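# Place paper coffee filter point-down into the dripper

## Task

Lift the paper coffee filter from the table and set it upright, pointed end downward, inside the dripper, while the dripper stays upright and seated in its ring on top of the server.

## Robot and tools

Robot: two arms, left_arm and right_arm, each with six joints and a parallel gripper. Scene frame: origin at table-top height midway between the nominal bases, +x out over the table, +z up, left_arm on the +y side. Image left/right does not match arm names. Calibrated bases: left_arm at (-0.022, +0.265, +0.008) m, right_arm at (-0.004, -0.298, +0.036) m, both nearly unrotated with +z up. Each arm reports its hand pose (end_effector_position in metres, end_effector_quat_wxyz) in its own base frame, which may be a few cm off, more at long reach. The reported point sits between the finger pads, about 1 cm behind the tips; the fingers point along the gripper's +z and close along its y.

Row layout (used by every motion argument): exactly 14 plain numbers, always both arms. First left_arm's six joints then its opening, then right_arm's six joints then its opening. Joint order inside each arm is fixed: shoulder, elbow, wrist roll, wrist pitch, waist, wrist yaw. These are absolute target angles in radians (the same numbers the Joint positions line prints), not offsets. Stated ranges: shoulder 0.000 to 3.142, elbow 0.000 to 3.142, wrist roll -2.094 to 2.094, wrist pitch -1.571 to 1.571, waist -2.618 to 3.054, wrist yaw -1.571 to 1.571; true ends may differ by up to 0.059. A target more than 0.059 beyond a stated end, and farther out than the current angle, gets the call refused; targets past the real end are clipped, reported as "joint sent to its limit". Opening is an absolute command from -1 (closed) to +1 (fully open, pad gap 0.094 m). To keep an arm or gripper unchanged, resend its current Joint targets angles and its current opening command; a 0 is a real command.

Tools:
- execute_actions(actions, cameras): actions is a list of up to 15 actions; each action is a list of up to 15 rows, one row per 1/30 s control step; a short action repeats its last row to fill 15 steps (0.5 s). An empty list just returns state and images. Results may arrive with the last 4 steps still pending ("Kept back"); those steps keep driving toward your last row.
- move(target, speed, blend, opening_speed, blocking, cameras): target is one row or a list of up to 15 rows (absolute joint angles plus openings), all sharing a 10 s cap. Joints interpolate together, so the gripper traces a curve, with no obstacle avoidance or arm-to-arm avoidance. speed: rad/s of the joint with farthest to travel, 0.01 to 2, default 0.5; one value or one per target. blend: radians of corner rounding per intermediate target, default 0. opening_speed: rate of change of the opening command per second on the -1..+1 scale, at least 0.2; use a low value to close on the filter so it is not crushed. Finger values of later targets are applied only after the arms stop there. blocking=false returns after about 0.5 s while the move continues; a new move replaces it. The result adds a "move:" line: done, off_target (resting with a joint more than 0.035 rad away), moving, held, or fault, plus limits=held if steps were withheld and the farthest-off joint per arm.
- wait(seconds 0 to 10, cameras): lets time pass holding the last commands.
- stop(cameras): brakes a running move; needs braking room.
- zoom_image(camera, region [x0, y0, x1, y1] pixels, at most 504x504): enlarges part of the latest image. Cameras: cam_head_left, cam_head_right, cam_high, cam_left_wrist, cam_right_wrist, each 896x504.
- finished_scene(scene): ends scene 1 or 2 irrevocably; call only when the filter sits stably without help.

Result lines: Joint positions and Joint velocities per arm in the joint order above, then pad gap (m, m/s); "within noise" means that arm is still. Joint targets shows what joints are currently driven toward. Tool commands shows present opening commands. grip_measured is the finger opening on the command scale (reads slightly wide when empty, narrower than a gripped part). grip_effort_nm is gripper motor effort, negative closing; not a reliable grasp indicator. Joint torques include arm weight, have offsets, and joints 1, 2 and 5 wrap at ±28 N m. "joint command not followed" means the clearance check altered targets. Step readings list joint positions at some control steps. MOTOR HOT appears at 75 °C; at 90 °C the arm folds and idles for the scene.

Motion limits: per step each joint target stays near its measured angle (waist 0.202, shoulder 0.258, elbow 0.3, wrist pitch 0.573, wrist yaw and roll 0.522 rad), and targets implying more than 200 mm of gripper travel are scaled back. Camera calibrations are given in OpenCV form; fixed cameras may have shifted slightly.

Avoid: crushing the light paper filter (close slowly, modest opening), dropping it or releasing while moving, knocking the dripper out of its ring or the server over, pushing anything off the table, hard contacts, collisions between the two arms, holding arms stretched or loaded for long, and needless stops. A loose object may occasionally be nudged by outside forces.

Each tool is called after "Emit:" as name(argument=value, ...), one argument or row to a line, values as JSON.

## Session

Emit:
execute_actions(
  actions=[],
)

Scene clock: 0.00 s.
left_arm: end_effector_position=(+0.4015, +0.0407, +0.1317) grip_measured=+1.000 grip_effort_nm=n/a end_effector_quat_wxyz=(+0.602, -0.097, +0.792, +0.034) | right_arm: end_effector_position=(+0.3932, +0.0090, +0.1127) grip_measured=+1.000 grip_effort_nm=n/a end_effector_quat_wxyz=(+0.603, +0.001, +0.796, +0.061)
Joint names: [shoulder, elbow, wrist roll, wrist pitch, waist, wrist yaw]
Joint positions: left_arm=[1.456 0.415 -0.103 0.763 0.041 -0.131 0.094] | right_arm=[1.515 0.338 0.065 0.905 -0.041 -0.135 0.094]
Joint velocities: within noise
Joint torques (N m): no reading
Motor temperatures (°C): left_arm=[34 39 31 33 31 29 33] | right_arm=[33 38 33 29 28 32 29]
Heat: left arm: 39 °C; right arm: 38 °C.
Joint targets: left_arm=[1.451 0.421 -0.103 0.761 0.041 -0.132] | right_arm=[1.509 0.345 0.064 0.907 -0.041 -0.135]
Tool commands: left_gripper/opening=+1.0 right_gripper/opening=+1.0

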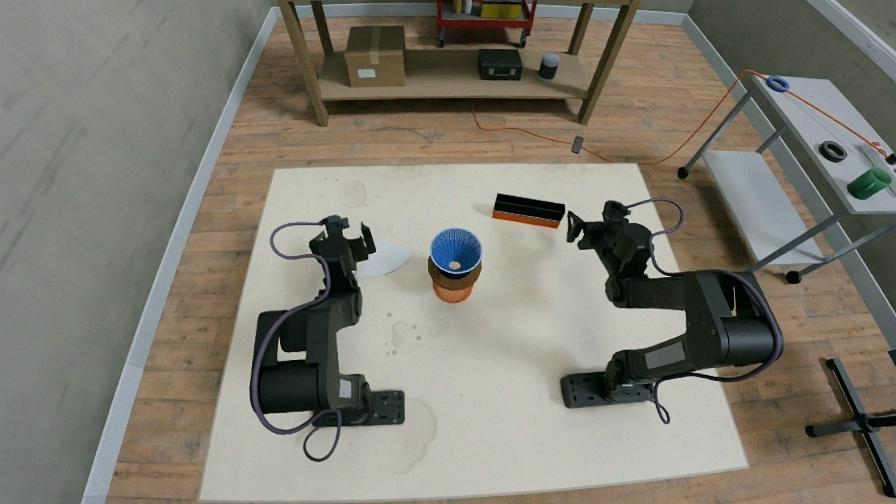

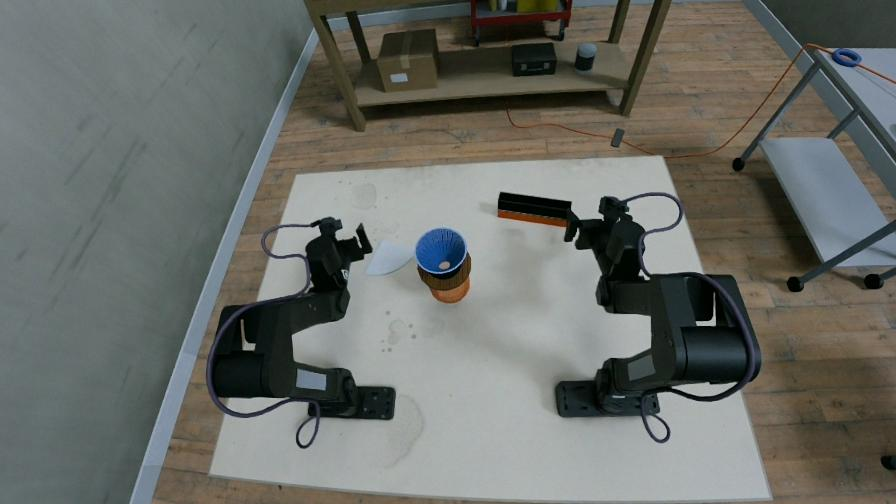

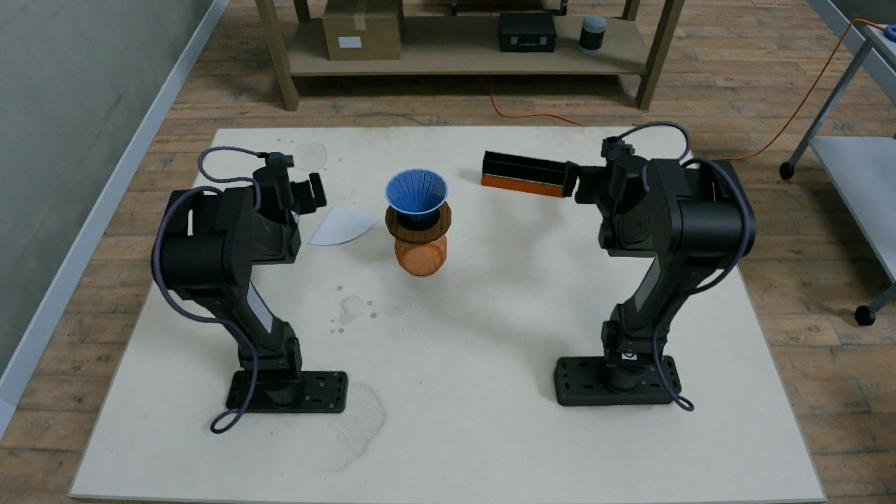

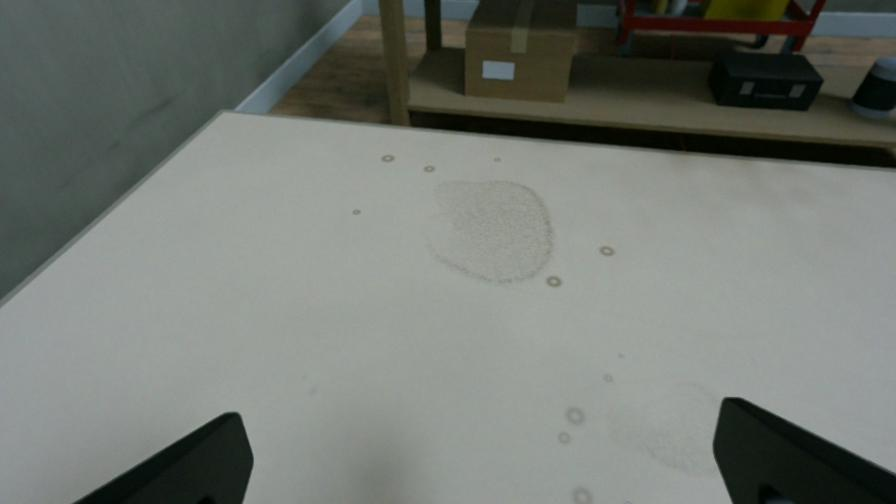

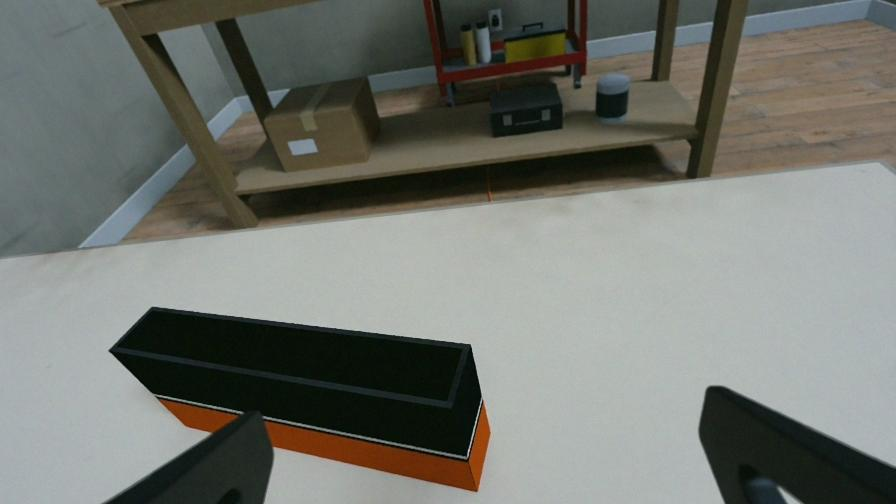

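Emit:
zoom_image(
  camera="cam_high",
  region=[280, 150, 480, 290],
)

Emit:
zoom_image(
  camera="cam_head_left",
  region=[330, 200, 500, 310],
)

Emit:
zoom_image(
  camera="cam_head_right",
  region=[330, 200, 500, 310],
)

Scaled by 2.520 from the camera's 896x504 image, which has a finer 1280x720 frame.

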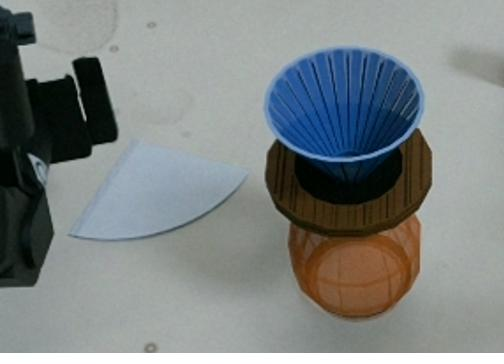

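Scaled by 2.965 from the camera's 896x504 image, which has a finer 1280x720 frame.

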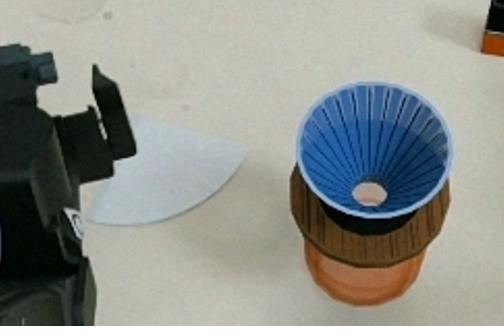

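Scaled by 2.965 from the camera's 896x504 image, which has a finer 1280x720 frame.

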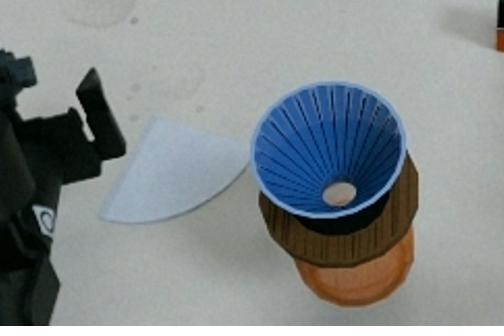

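Emit:
move(
  target=[0.885,0.914,0,-0.63,0.0,0.0,1,1.509,0.345,0.064,0.907,-0.041,-0.135,1],
  speed=0.8,
)

Scene clock: 4.90 s.
left_arm: end_effector_position=(+0.3026, +0.0051, +0.2388) grip_measured=+1.000 grip_effort_nm=0.002 end_effector_quat_wxyz=(+0.459, -0.008, +0.888, +0.006) | right_arm: end_effector_position=(+0.3932, +0.0090, +0.1127) grip_measured=+1.000 grip_effort_nm=-0.027 end_effector_quat_wxyz=(+0.603, +0.001, +0.796, +0.061)
Joint names: [shoulder, elbow, wrist roll, wrist pitch, waist, wrist yaw]
Joint positions: left_arm=[0.894 0.887 -0.005 -0.61 0.006 -0.013 0.094] | right_arm=[1.515 0.338 0.065 0.905 -0.041 -0.135 0.094]
Joint velocities: within noise
Joint torques (N m): left_arm=[-1.69 7.88 0.07 1.4 -0.57 0.14] | right_arm=[-5.61 6.49 -0.05 2.09 0.02 -0.02]
Motor temperatures (°C): left_arm=[35 40 31 34 31 29 33] | right_arm=[33 38 33 31 28 32 29]
Heat: left arm: 40 °C; right arm: 38 °C.
Joint targets: left_arm=[0.885 0.914 0.000 -0.630 0.000 0.000] | right_arm=[1.509 0.345 0.064 0.907 -0.041 -0.135]
move: done
camera_calibration:
cam_left_wrist: T_world_to_cam=[[0.0243833, -0.997894, -0.0601111, 0.0168681], [-0.858023, 0.00996754, -0.513515, 0.422155], [0.513033, 0.0640978, -0.855972, 0.136419], [0, 0, 0, 1]] pos_world=[0.29182, 0.00388058, 0.334568]

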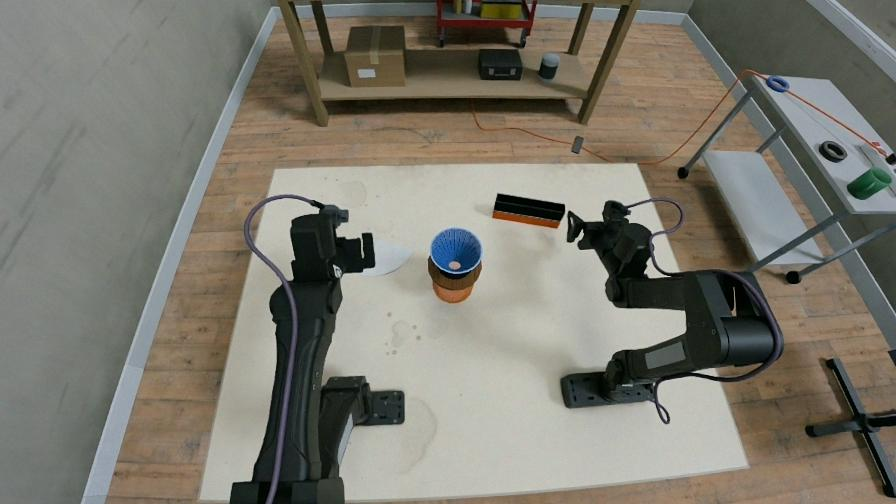

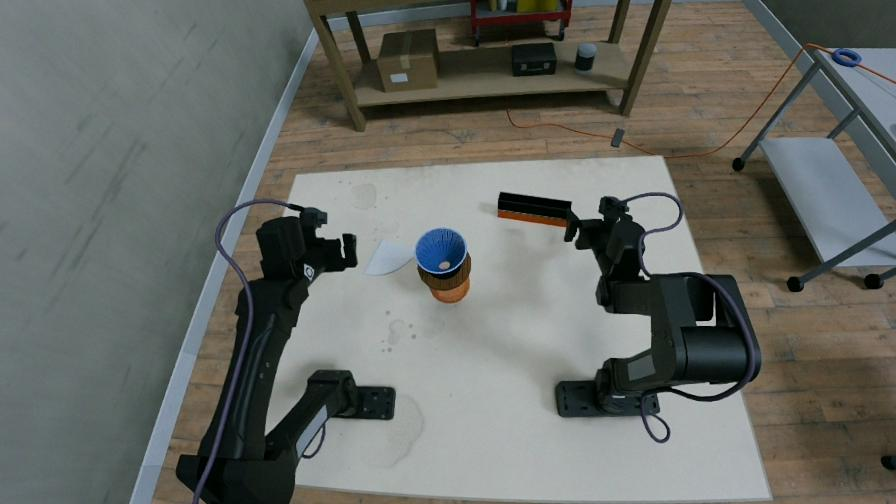

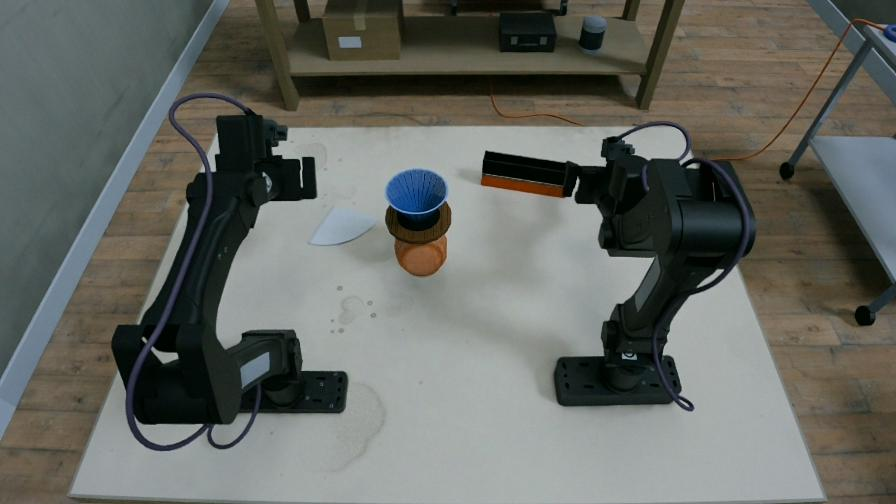

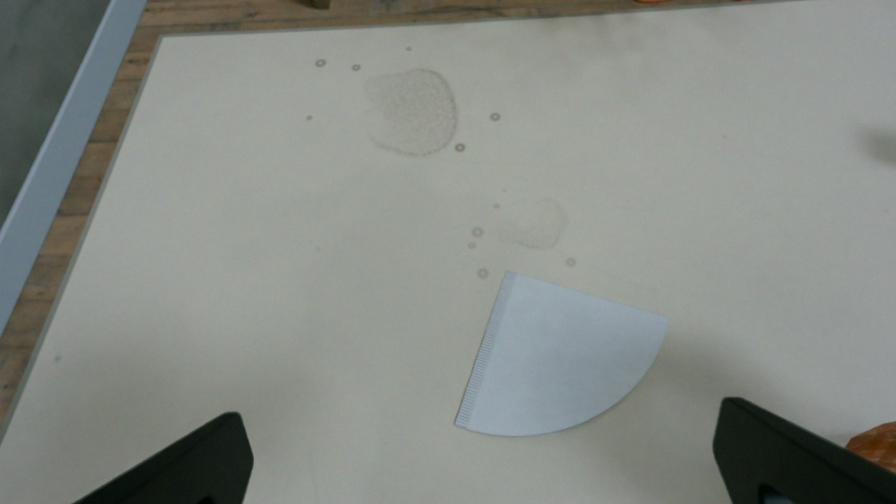

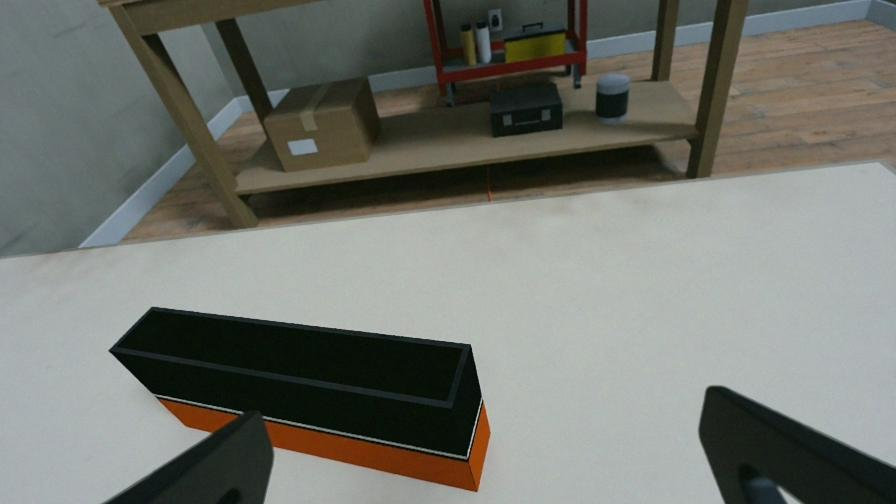

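Emit:
zoom_image(
  camera="cam_left_wrist",
  region=[430, 260, 690, 450],
)

Scaled by 1.938 from the camera's 896x504 image, which has a finer 1280x720 frame.

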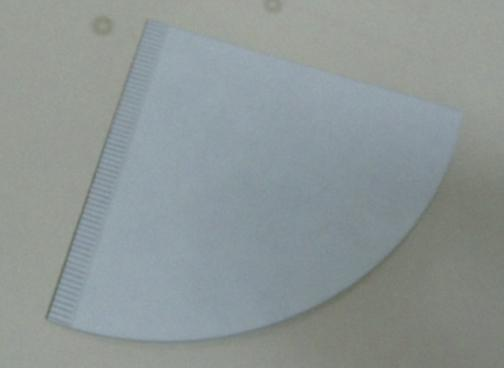

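Emit:
move(
  target=[
    [0.885,0.914,0,-0.63,0.0,0.0,1,2.143,1.132,0,1.011,0.272,-1.228,1],
    [0.885,0.914,0,-0.63,0.0,0.0,1,2.386,1.125,0,1.26,0.272,-1.228,1],
  ],
  speed=0.8,
  blend=0.1,
  cameras=["cam_head_left","cam_high","cam_right_wrist"],
)

Scene clock: 9.90 s.
left_arm: end_effector_position=(+0.3024, +0.0049, +0.2385) grip_measured=+1.000 grip_effort_nm=0.007 end_effector_quat_wxyz=(+0.458, -0.008, +0.889, +0.006) | right_arm: end_effector_position=(+0.4117, +0.2884, +0.0862) grip_measured=+1.000 grip_effort_nm=-0.032 end_effector_quat_wxyz=(+0.516, -0.475, +0.525, +0.482)
Joint names: [shoulder, elbow, wrist roll, wrist pitch, waist, wrist yaw]
Joint positions: left_arm=[0.894 0.887 -0.005 -0.612 0.006 -0.012 0.094] | right_arm=[2.372 1.112 0.008 1.252 0.27 -1.218 0.094]
Joint velocities: within noise
Joint torques (N m): left_arm=[-1.63 7.97 0.08 1.4 -0.54 0.1] | right_arm=[-10.52 6.17 -0.12 1.69 0.23 -0.11]
Motor temperatures (°C): left_arm=[35 41 31 34 31 29 33] | right_arm=[34 39 33 32 28 31 29]
Heat: left arm: 41 °C; right arm: 39 °C.
Joint targets: left_arm=[0.885 0.914 0.000 -0.630 0.000 0.000] | right_arm=[2.386 1.125 0.000 1.260 0.272 -1.228]
move: done
camera_calibration:
cam_right_wrist: T_world_to_cam=[[0.993261, -0.0574007, -0.100689, -0.376994], [-0.115441, -0.412681, -0.90353, 0.282788], [0.010311, 0.909065, -0.416527, -0.140134], [0, 0, 0, 1]] pos_world=[0.408543, 0.222452, 0.159179]
Images, in order (width x height): cam_head_left 896x504, cam_high 896x504, cam_right_wrist 896x504.

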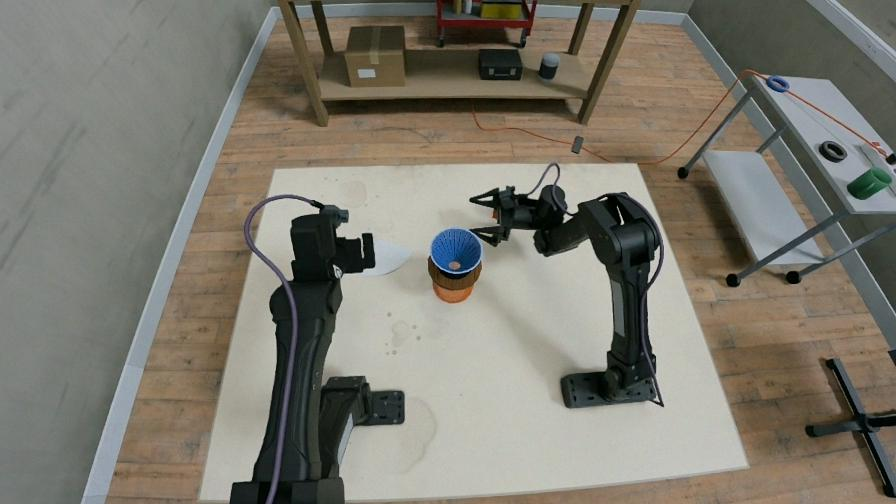

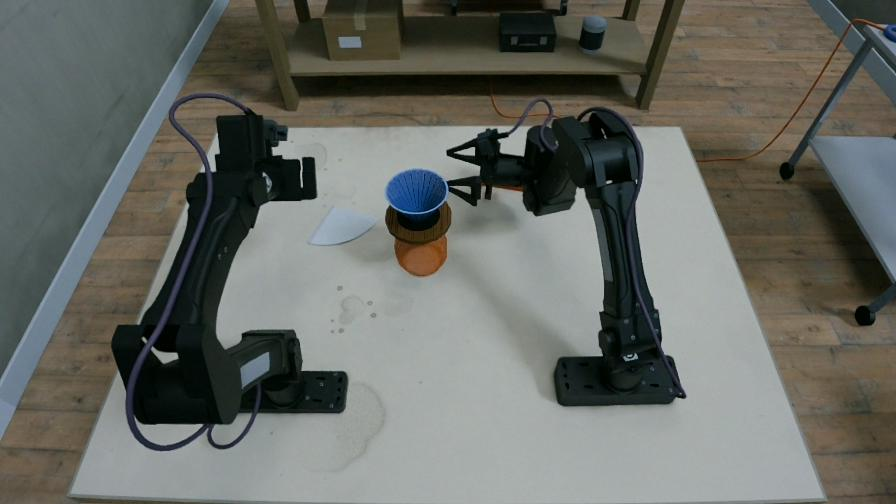

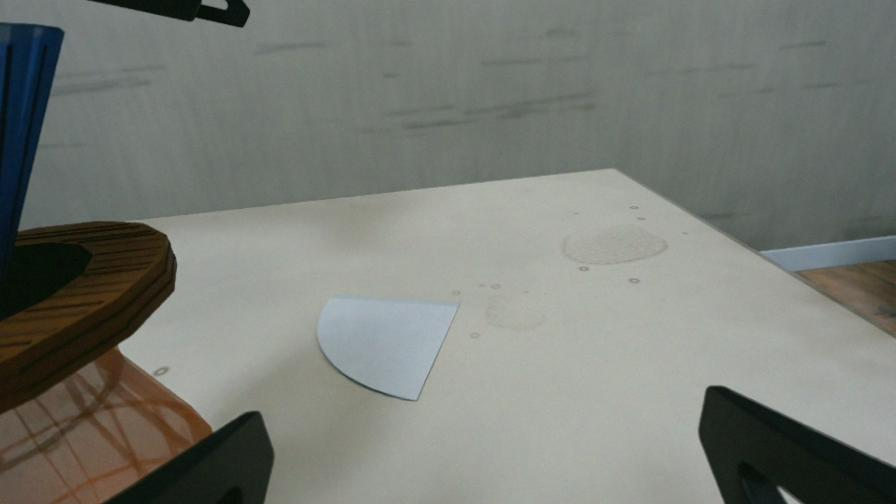

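Emit:
zoom_image(
  camera="cam_right_wrist",
  region=[300, 280, 480, 420],
)

Emit:
zoom_image(
  camera="cam_right_wrist",
  region=[0, 0, 300, 504],
)

Emit:
zoom_image(
  camera="cam_high",
  region=[360, 120, 560, 230],
)

Scaled by 2.800 from the camera's 896x504 image, which has a finer 1280x720 frame.

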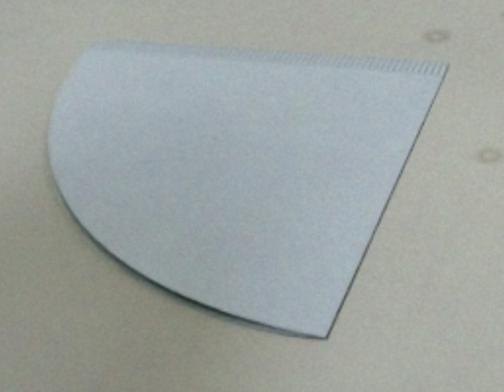

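Scaled by 1.000.

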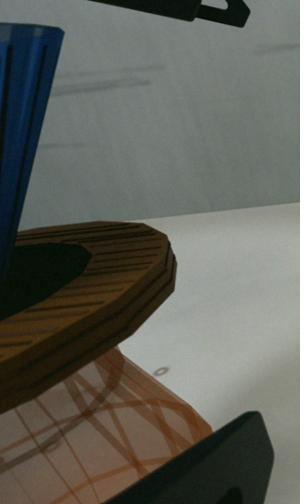

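Scaled by 2.520 from the camera's 896x504 image, which has a finer 1280x720 frame.

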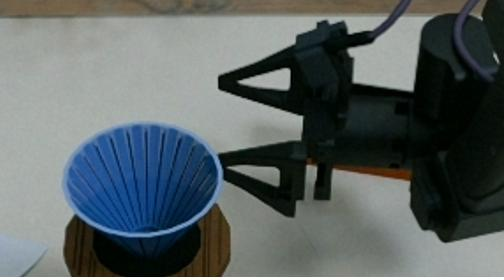

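Emit:
move(
  target=[
    [0.885,0.914,0,-0.63,0.0,0.0,1,2.143,1.132,0,1.011,0.272,-1.228,1],
    [1.2415,0.3096,-1.988,0.207,-0.458,-0.524,-0.36,1.509,0.345,0.064,0.907,-0.041,-0.135,1],
  ],
  speed=0.8,
  blend=0.1,
)

Scene clock: 18.13 s.
left_arm: end_effector_position=(+0.3095, -0.0541, +0.0632) grip_measured=-0.357 grip_effort_nm=-0.168 end_effector_quat_wxyz=(-0.351, +0.686, -0.562, +0.301) | right_arm: end_effector_position=(+0.3986, +0.0128, +0.1148) grip_measured=+1.000 grip_effort_nm=-0.032 end_effector_quat_wxyz=(+0.606, -0.007, +0.793, +0.064)
Joint names: [shoulder, elbow, wrist roll, wrist pitch, waist, wrist yaw]
Joint positions: left_arm=[1.234 0.324 -1.987 0.198 -0.453 -0.502 0.03] | right_arm=[1.535 0.357 0.057 0.916 -0.035 -0.144 0.094]
Joint velocities: within noise
Joint torques (N m): left_arm=[-1.94 3.81 0.02 1.54 -0.49 -0.48] | right_arm=[-7.79 5.04 0.04 1.98 -0.46 0.1]
Motor temperatures (°C): left_arm=[34 42 31 35 31 29 33] | right_arm=[36 39 33 33 28 31 29]
Heat: left arm: 42 °C; right arm: 39 °C.
Joint targets: left_arm=[1.241 0.310 -1.988 0.207 -0.458 -0.524] | right_arm=[1.509 0.345 0.064 0.907 -0.041 -0.135]
move: done
camera_calibration:
cam_left_wrist: T_world_to_cam=[[0.596943, 0.0842109, 0.797852, -0.225798], [-0.168259, -0.959219, 0.227132, 0.0257518], [0.784441, -0.26983, -0.558429, -0.134472], [0, 0, 0, 1]] pos_world=[0.244607, 0.00743173, 0.0992114]
cam_right_wrist: T_world_to_cam=[[0.0908262, -0.979366, -0.180534, 0.00375318], [-0.647747, 0.0795979, -0.757686, 0.382484], [0.756422, 0.185758, -0.627152, -0.141477], [0, 0, 0, 1]] pos_world=[0.354428, -0.000488741, 0.201753]

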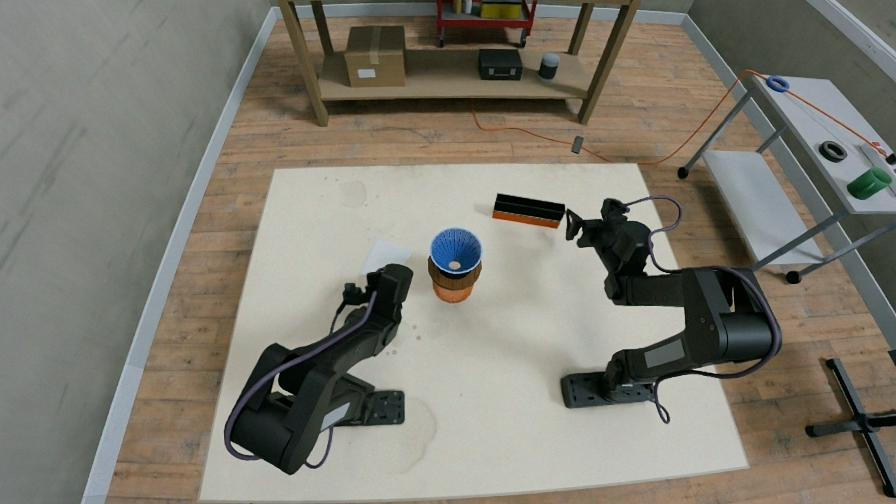

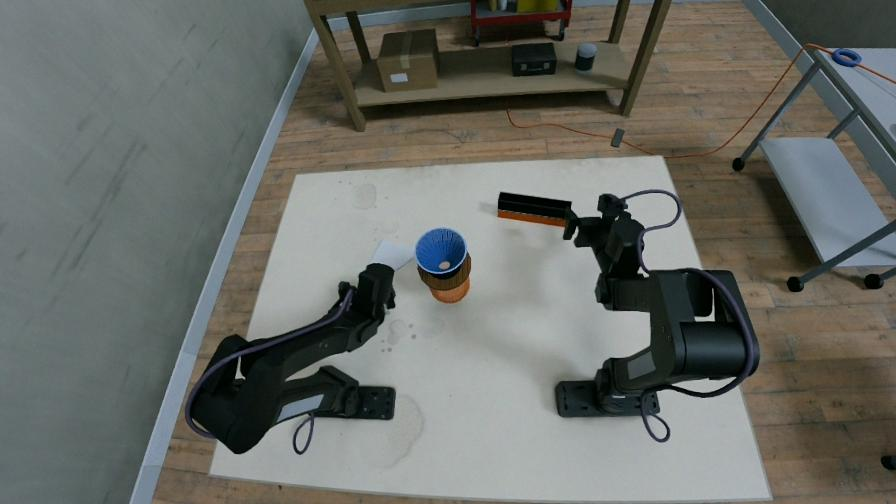

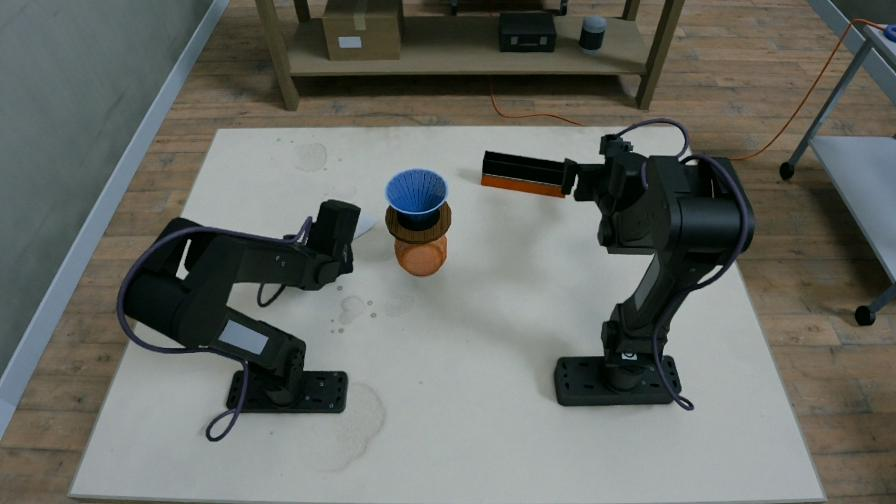

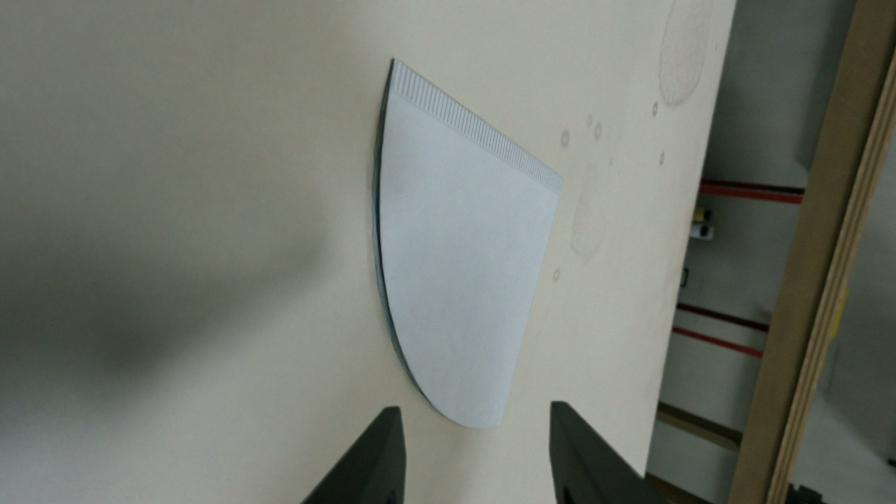

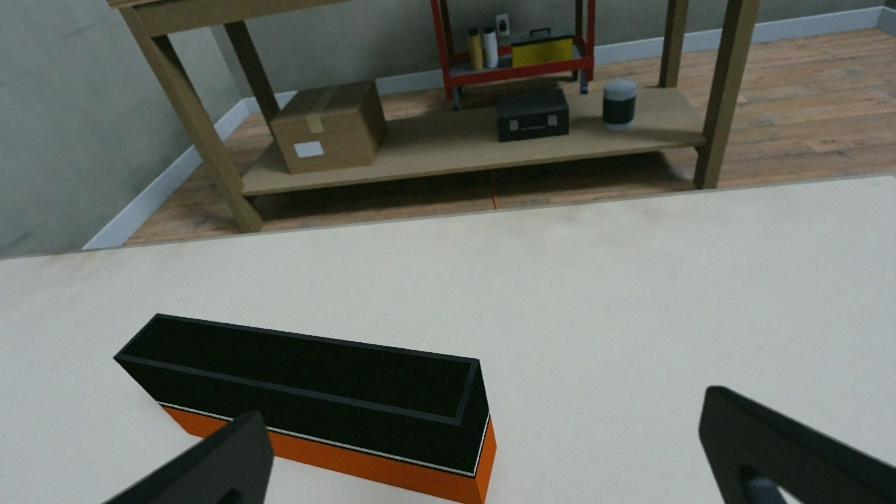

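Emit:
zoom_image(
  camera="cam_left_wrist",
  region=[280, 40, 640, 504],
)

Emit:
zoom_image(
  camera="cam_left_wrist",
  region=[360, 280, 520, 440],
)

Scaled by 1.086 from the camera's 896x504 image, which has a finer 1280x720 frame.

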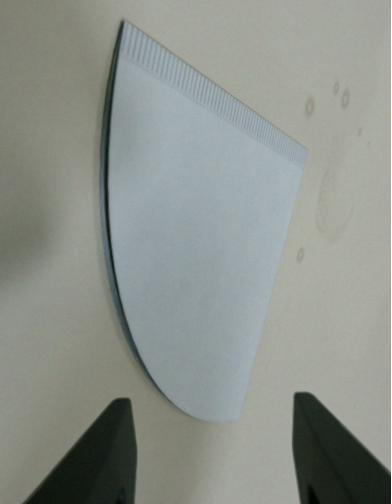

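Scaled by 3.150 from the camera's 896x504 image, which has a finer 1280x720 frame.

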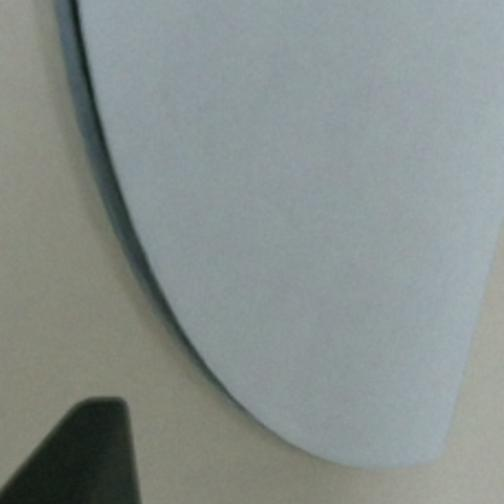

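Emit:
move(
  target=[1.581,0.309,-1.923,0.578,-0.370,-0.458,-0.36,1.509,0.345,0.064,0.907,-0.041,-0.135,1],
  speed=0.3,
  cameras=["cam_left_wrist"],
)

Emit:
zoom_image(
  camera="cam_left_wrist",
  region=[280, 80, 680, 504],
)

Scene clock: 20.43 s.
left_arm: end_effector_position=(+0.3403, -0.0479, +0.0263) grip_measured=-0.357 grip_effort_nm=-0.154 end_effector_quat_wxyz=(-0.359, +0.687, -0.555, +0.302) | right_arm: end_effector_position=(+0.3986, +0.0128, +0.1148) grip_measured=+1.000 grip_effort_nm=-0.032 end_effector_quat_wxyz=(+0.606, -0.007, +0.793, +0.064)
Joint names: [shoulder, elbow, wrist roll, wrist pitch, waist, wrist yaw]
Joint positions: left_arm=[1.567 0.324 -1.934 0.568 -0.376 -0.462 0.03] | right_arm=[1.535 0.357 0.057 0.916 -0.035 -0.144 0.094]
Joint velocities: within noise
Joint torques (N m): left_arm=[-2.99 2.59 0.13 1.58 0.65 -0.18] | right_arm=[-7.79 5.05 0.04 1.98 -0.46 0.09]
Motor temperatures (°C): left_arm=[35 42 31 35 31 29 33] | right_arm=[36 39 33 33 28 31 29]
Heat: left arm: 42 °C; right arm: 39 °C.
Joint targets: left_arm=[1.581 0.309 -1.923 0.578 -0.370 -0.458] | right_arm=[1.509 0.345 0.064 0.907 -0.041 -0.135]
move: done
camera_calibration:
cam_left_wrist: T_world_to_cam=[[0.583317, 0.0897033, 0.807276, -0.210571], [-0.156444, -0.962866, 0.220034, 0.0412487], [0.797036, -0.254643, -0.547622, -0.181422], [0, 0, 0, 1]] pos_world=[0.273883, 0.0124079, 0.0615622]
Images, in order (width x height): cam_left_wrist 896x504.

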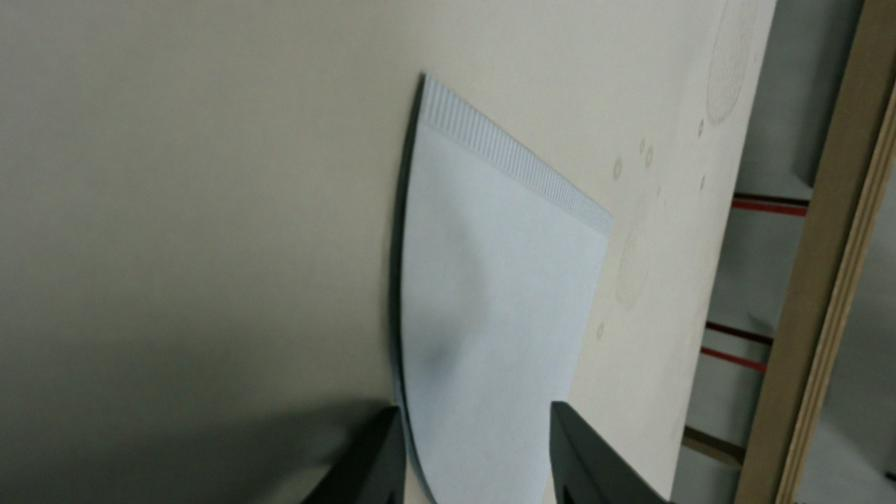

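Scaled by 1.189 from the camera's 896x504 image, which has a finer 1280x720 frame.

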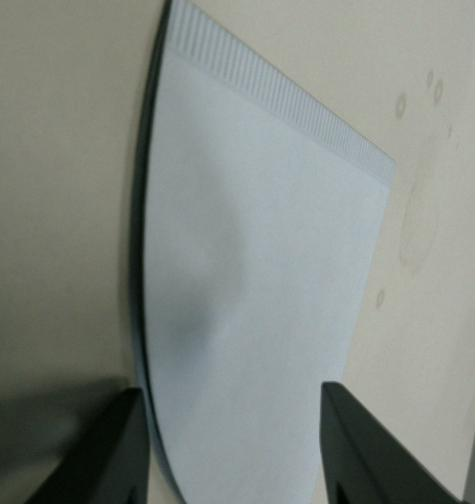

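Emit:
move(
  target=[1.6855,0.29,-1.923,0.702,-0.370,-0.458,-0.36,1.535,0.357,0.064,0.907,-0.041,-0.135,1],
  speed=0.15,
  cameras=["cam_left_wrist"],
)

Emit:
zoom_image(
  camera="cam_left_wrist",
  region=[280, 80, 680, 504],
)

Scene clock: 22.10 s.
left_arm: end_effector_position=(+0.3502, -0.0513, +0.0253) grip_measured=-0.357 grip_effort_nm=-0.134 end_effector_quat_wxyz=(-0.370, +0.681, -0.539, +0.331) | right_arm: end_effector_position=(+0.3986, +0.0128, +0.1148) grip_measured=+1.000 grip_effort_nm=-0.037 end_effector_quat_wxyz=(+0.606, -0.007, +0.793, +0.064)
Joint names: [shoulder, elbow, wrist roll, wrist pitch, waist, wrist yaw]
Joint positions: left_arm=[1.659 0.31 -1.932 0.744 -0.376 -0.465 0.03] | right_arm=[1.535 0.357 0.057 0.916 -0.035 -0.144 0.094]
Joint velocities: within noise
Joint torques (N m): left_arm=[-2.44 1.87 0.13 1.16 0.64 -0.12] | right_arm=[-5.34 5.94 0.03 1.98 -0.46 0.09]
Motor temperatures (°C): left_arm=[35 41 31 35 31 29 33] | right_arm=[36 39 33 33 28 31 29]
Heat: left arm: 41 °C; right arm: 39 °C.
Joint targets: left_arm=[1.685 0.290 -1.923 0.702 -0.370 -0.458] | right_arm=[1.535 0.357 0.064 0.907 -0.041 -0.135]
move: off_target (left_arm); left_arm: the wrist pitch is farthest, 0.042 rad from its target
camera_calibration:
cam_left_wrist: T_world_to_cam=[[0.528785, 0.108793, 0.841754, -0.19604], [-0.170138, -0.958034, 0.230701, 0.0445289], [0.831528, -0.265206, -0.488084, -0.204848], [0, 0, 0, 1]] pos_world=[0.281576, 0.00966119, 0.0547614]
Images, in order (width x height): cam_left_wrist 896x504.

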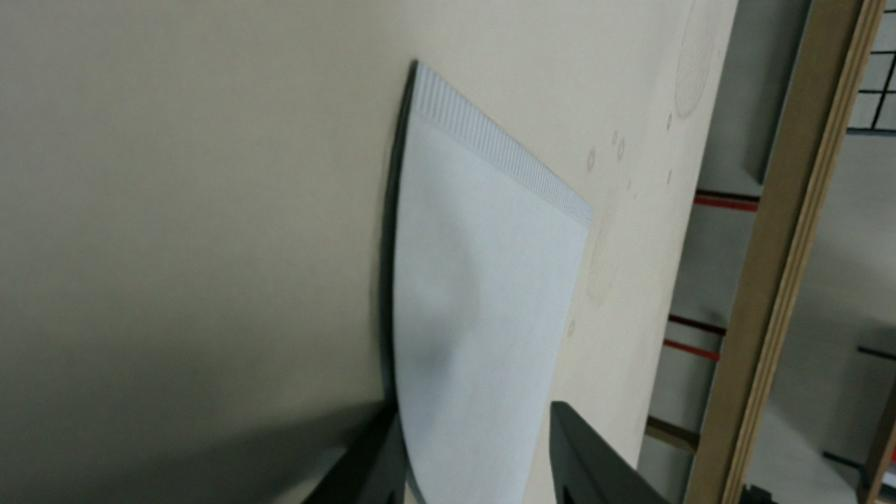

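Scaled by 1.189 from the camera's 896x504 image, which has a finer 1280x720 frame.

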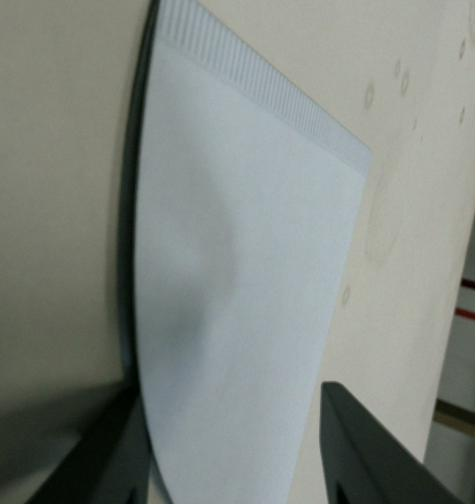

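Emit:
move(
  target=[1.682,0.383,-1.882,0.622,-0.311,-0.412,-0.36,1.535,0.357,0.064,0.907,-0.041,-0.135,1],
  speed=0.1,
  cameras=["cam_left_wrist","cam_high"],
)

Emit:
zoom_image(
  camera="cam_left_wrist",
  region=[280, 80, 680, 504],
)

Scene clock: 24.73 s.
left_arm: end_effector_position=(+0.3629, -0.0414, +0.0261) grip_measured=-0.357 grip_effort_nm=-0.129 end_effector_quat_wxyz=(-0.367, +0.684, -0.546, +0.315) | right_arm: end_effector_position=(+0.3986, +0.0128, +0.1148) grip_measured=+1.000 grip_effort_nm=-0.032 end_effector_quat_wxyz=(+0.606, -0.007, +0.793, +0.064)
Joint names: [shoulder, elbow, wrist roll, wrist pitch, waist, wrist yaw]
Joint positions: left_arm=[1.663 0.368 -1.893 0.672 -0.318 -0.422 0.03] | right_arm=[1.535 0.357 0.057 0.916 -0.035 -0.144 0.094]
Joint velocities: within noise
Joint torques (N m): left_arm=[-3.25 4.68 0.15 1.07 0.68 -0.08] | right_arm=[-5.34 5.96 0.03 1.98 -0.47 0.09]
Motor temperatures (°C): left_arm=[35 41 31 35 31 29 33] | right_arm=[36 39 33 34 28 31 29]
Heat: left arm: 41 °C; right arm: 39 °C.
Joint targets: left_arm=[1.682 0.383 -1.882 0.622 -0.311 -0.412] | right_arm=[1.535 0.357 0.064 0.907 -0.041 -0.135]
move: off_target (left_arm); left_arm: the wrist pitch is farthest, 0.050 rad from its target
camera_calibration:
cam_left_wrist: T_world_to_cam=[[0.554969, 0.0976313, 0.826122, -0.214062], [-0.159698, -0.962113, 0.220984, 0.0522703], [0.816398, -0.25457, -0.518351, -0.205765], [0, 0, 0, 1]] pos_world=[0.295131, 0.0188076, 0.0586322]
Images, in order (width x height): cam_high 896x504, cam_left_wrist 896x504.

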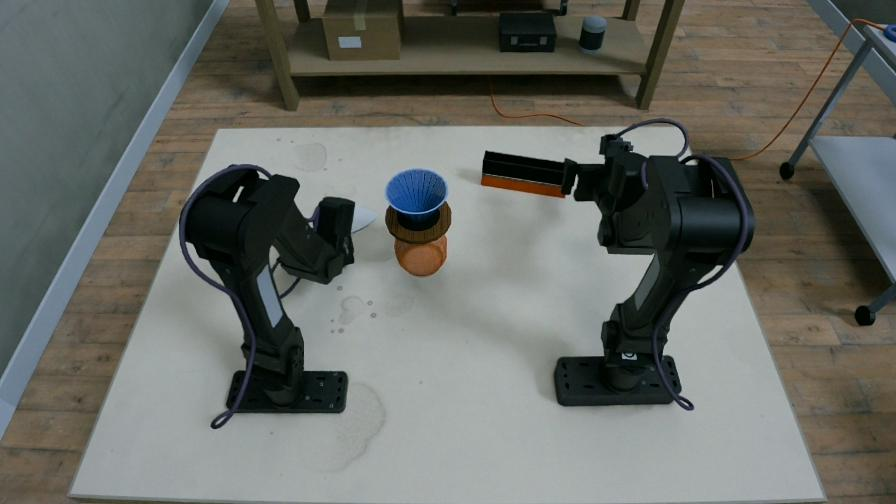

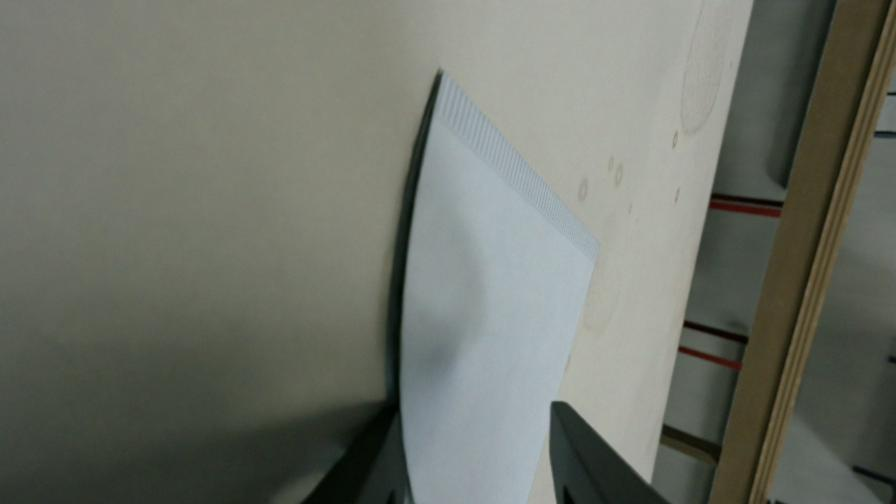

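Scaled by 1.189 from the camera's 896x504 image, which has a finer 1280x720 frame.

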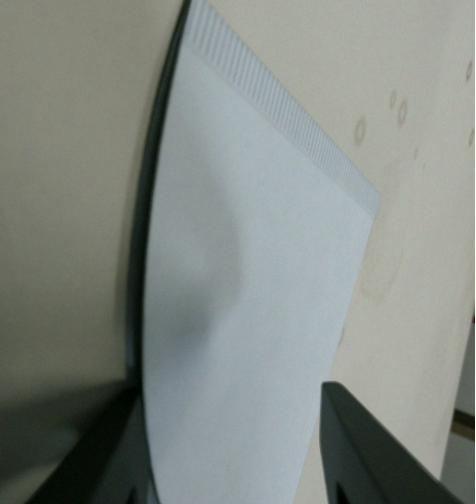

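Emit:
move(
  target=[1.7255,0.395,-1.875,0.656,-0.301,-0.404,-0.75,1.535,0.357,0.064,0.907,-0.041,-0.135,1],
  speed=0.05,
  opening_speed=0.26,
  cameras=["cam_left_wrist"],
)

Emit:
zoom_image(
  camera="cam_left_wrist",
  region=[280, 80, 680, 504],
)

Scene clock: 26.77 s.
left_arm: end_effector_position=(+0.3669, -0.0404, +0.0187) grip_measured=-0.747 grip_effort_nm=-0.154 end_effector_quat_wxyz=(-0.364, +0.685, -0.550, +0.309) | right_arm: end_effector_position=(+0.3986, +0.0128, +0.1148) grip_measured=+1.000 grip_effort_nm=-0.032 end_effector_quat_wxyz=(+0.606, -0.007, +0.793, +0.064)
Joint names: [shoulder, elbow, wrist roll, wrist pitch, waist, wrist yaw]
Joint positions: left_arm=[1.706 0.384 -1.886 0.686 -0.307 -0.413 0.012] | right_arm=[1.535 0.357 0.057 0.916 -0.035 -0.144 0.094]
Joint velocities: within noise
Joint torques (N m): left_arm=[-3.52 4.18 0.13 1.24 0.69 -0.1] | right_arm=[-5.33 5.96 0.03 1.98 -0.46 0.09]
Motor temperatures (°C): left_arm=[35 41 31 35 31 29 33] | right_arm=[36 39 33 34 28 31 29]
Heat: left arm: 41 °C; right arm: 39 °C.
Joint targets: left_arm=[1.726 0.395 -1.875 0.656 -0.301 -0.404] | right_arm=[1.535 0.357 0.064 0.907 -0.041 -0.135]
move: done
camera_calibration:
cam_left_wrist: T_world_to_cam=[[0.567604, 0.0930794, 0.818023, -0.2149], [-0.157612, -0.962927, 0.21893, 0.0547264], [0.808074, -0.253196, -0.531891, -0.209173], [0, 0, 0, 1]] pos_world=[0.299631, 0.0197385, 0.0525549]
Images, in order (width x height): cam_left_wrist 896x504.

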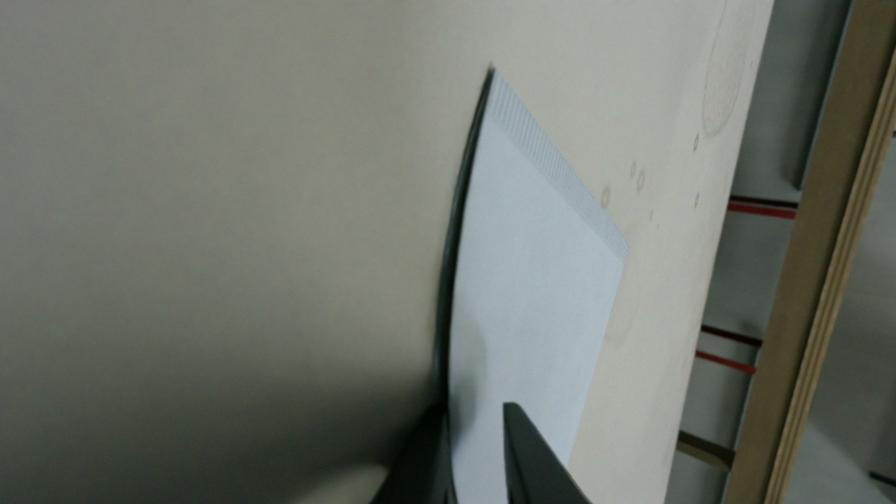

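Scaled by 1.189 from the camera's 896x504 image, which has a finer 1280x720 frame.

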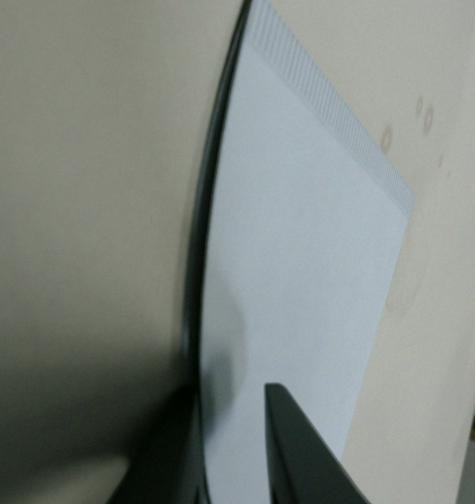

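Emit:
move(
  target=[1.760,0.390,-1.875,0.696,-0.301,-0.404,-1,1.535,0.357,0.064,0.907,-0.041,-0.135,1],
  speed=0.05,
  opening_speed=0.25,
  cameras=["cam_left_wrist"],
)

Emit:
zoom_image(
  camera="cam_left_wrist",
  region=[280, 80, 680, 504],
)

Scene clock: 28.23 s.
left_arm: end_effector_position=(+0.3681, -0.0409, +0.0142) grip_measured=-0.988 grip_effort_nm=-0.652 end_effector_quat_wxyz=(-0.364, +0.685, -0.550, +0.309) | right_arm: end_effector_position=(+0.3986, +0.0128, +0.1148) grip_measured=+1.000 grip_effort_nm=-0.032 end_effector_quat_wxyz=(+0.606, -0.007, +0.793, +0.064)
Joint names: [shoulder, elbow, wrist roll, wrist pitch, waist, wrist yaw]
Joint positions: left_arm=[1.736 0.384 -1.886 0.717 -0.307 -0.412 0.001] | right_arm=[1.535 0.357 0.058 0.916 -0.035 -0.144 0.094]
Joint velocities: within noise
Joint torques (N m): left_arm=[-3.3 3.7 0.13 1.34 0.61 -0.11] | right_arm=[-5.34 5.97 0.03 1.98 -0.46 0.1]
Motor temperatures (°C): left_arm=[35 41 31 35 31 29 33] | right_arm=[35 39 33 34 28 31 29]
Heat: left arm: 41 °C; right arm: 39 °C.
Joint targets: left_arm=[1.760 0.390 -1.875 0.696 -0.301 -0.404] | right_arm=[1.535 0.357 0.064 0.907 -0.041 -0.135]
move: done
camera_calibration:
cam_left_wrist: T_world_to_cam=[[0.566881, 0.0933677, 0.818492, -0.211603], [-0.158413, -0.962659, 0.219529, 0.0556993], [0.808425, -0.254106, -0.530922, -0.212838], [0, 0, 0, 1]] pos_world=[0.300841, 0.0192929, 0.0479669]
Images, in order (width x height): cam_left_wrist 896x504.

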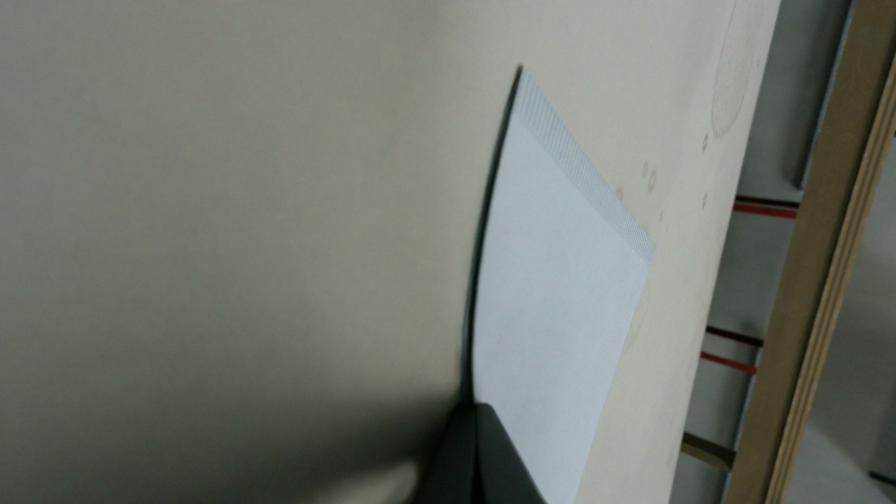

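Scaled by 1.189 from the camera's 896x504 image, which has a finer 1280x720 frame.

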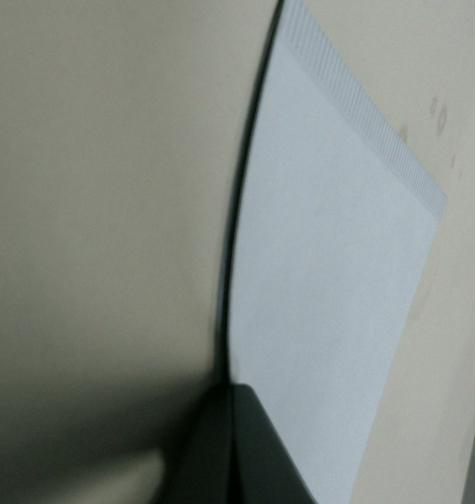

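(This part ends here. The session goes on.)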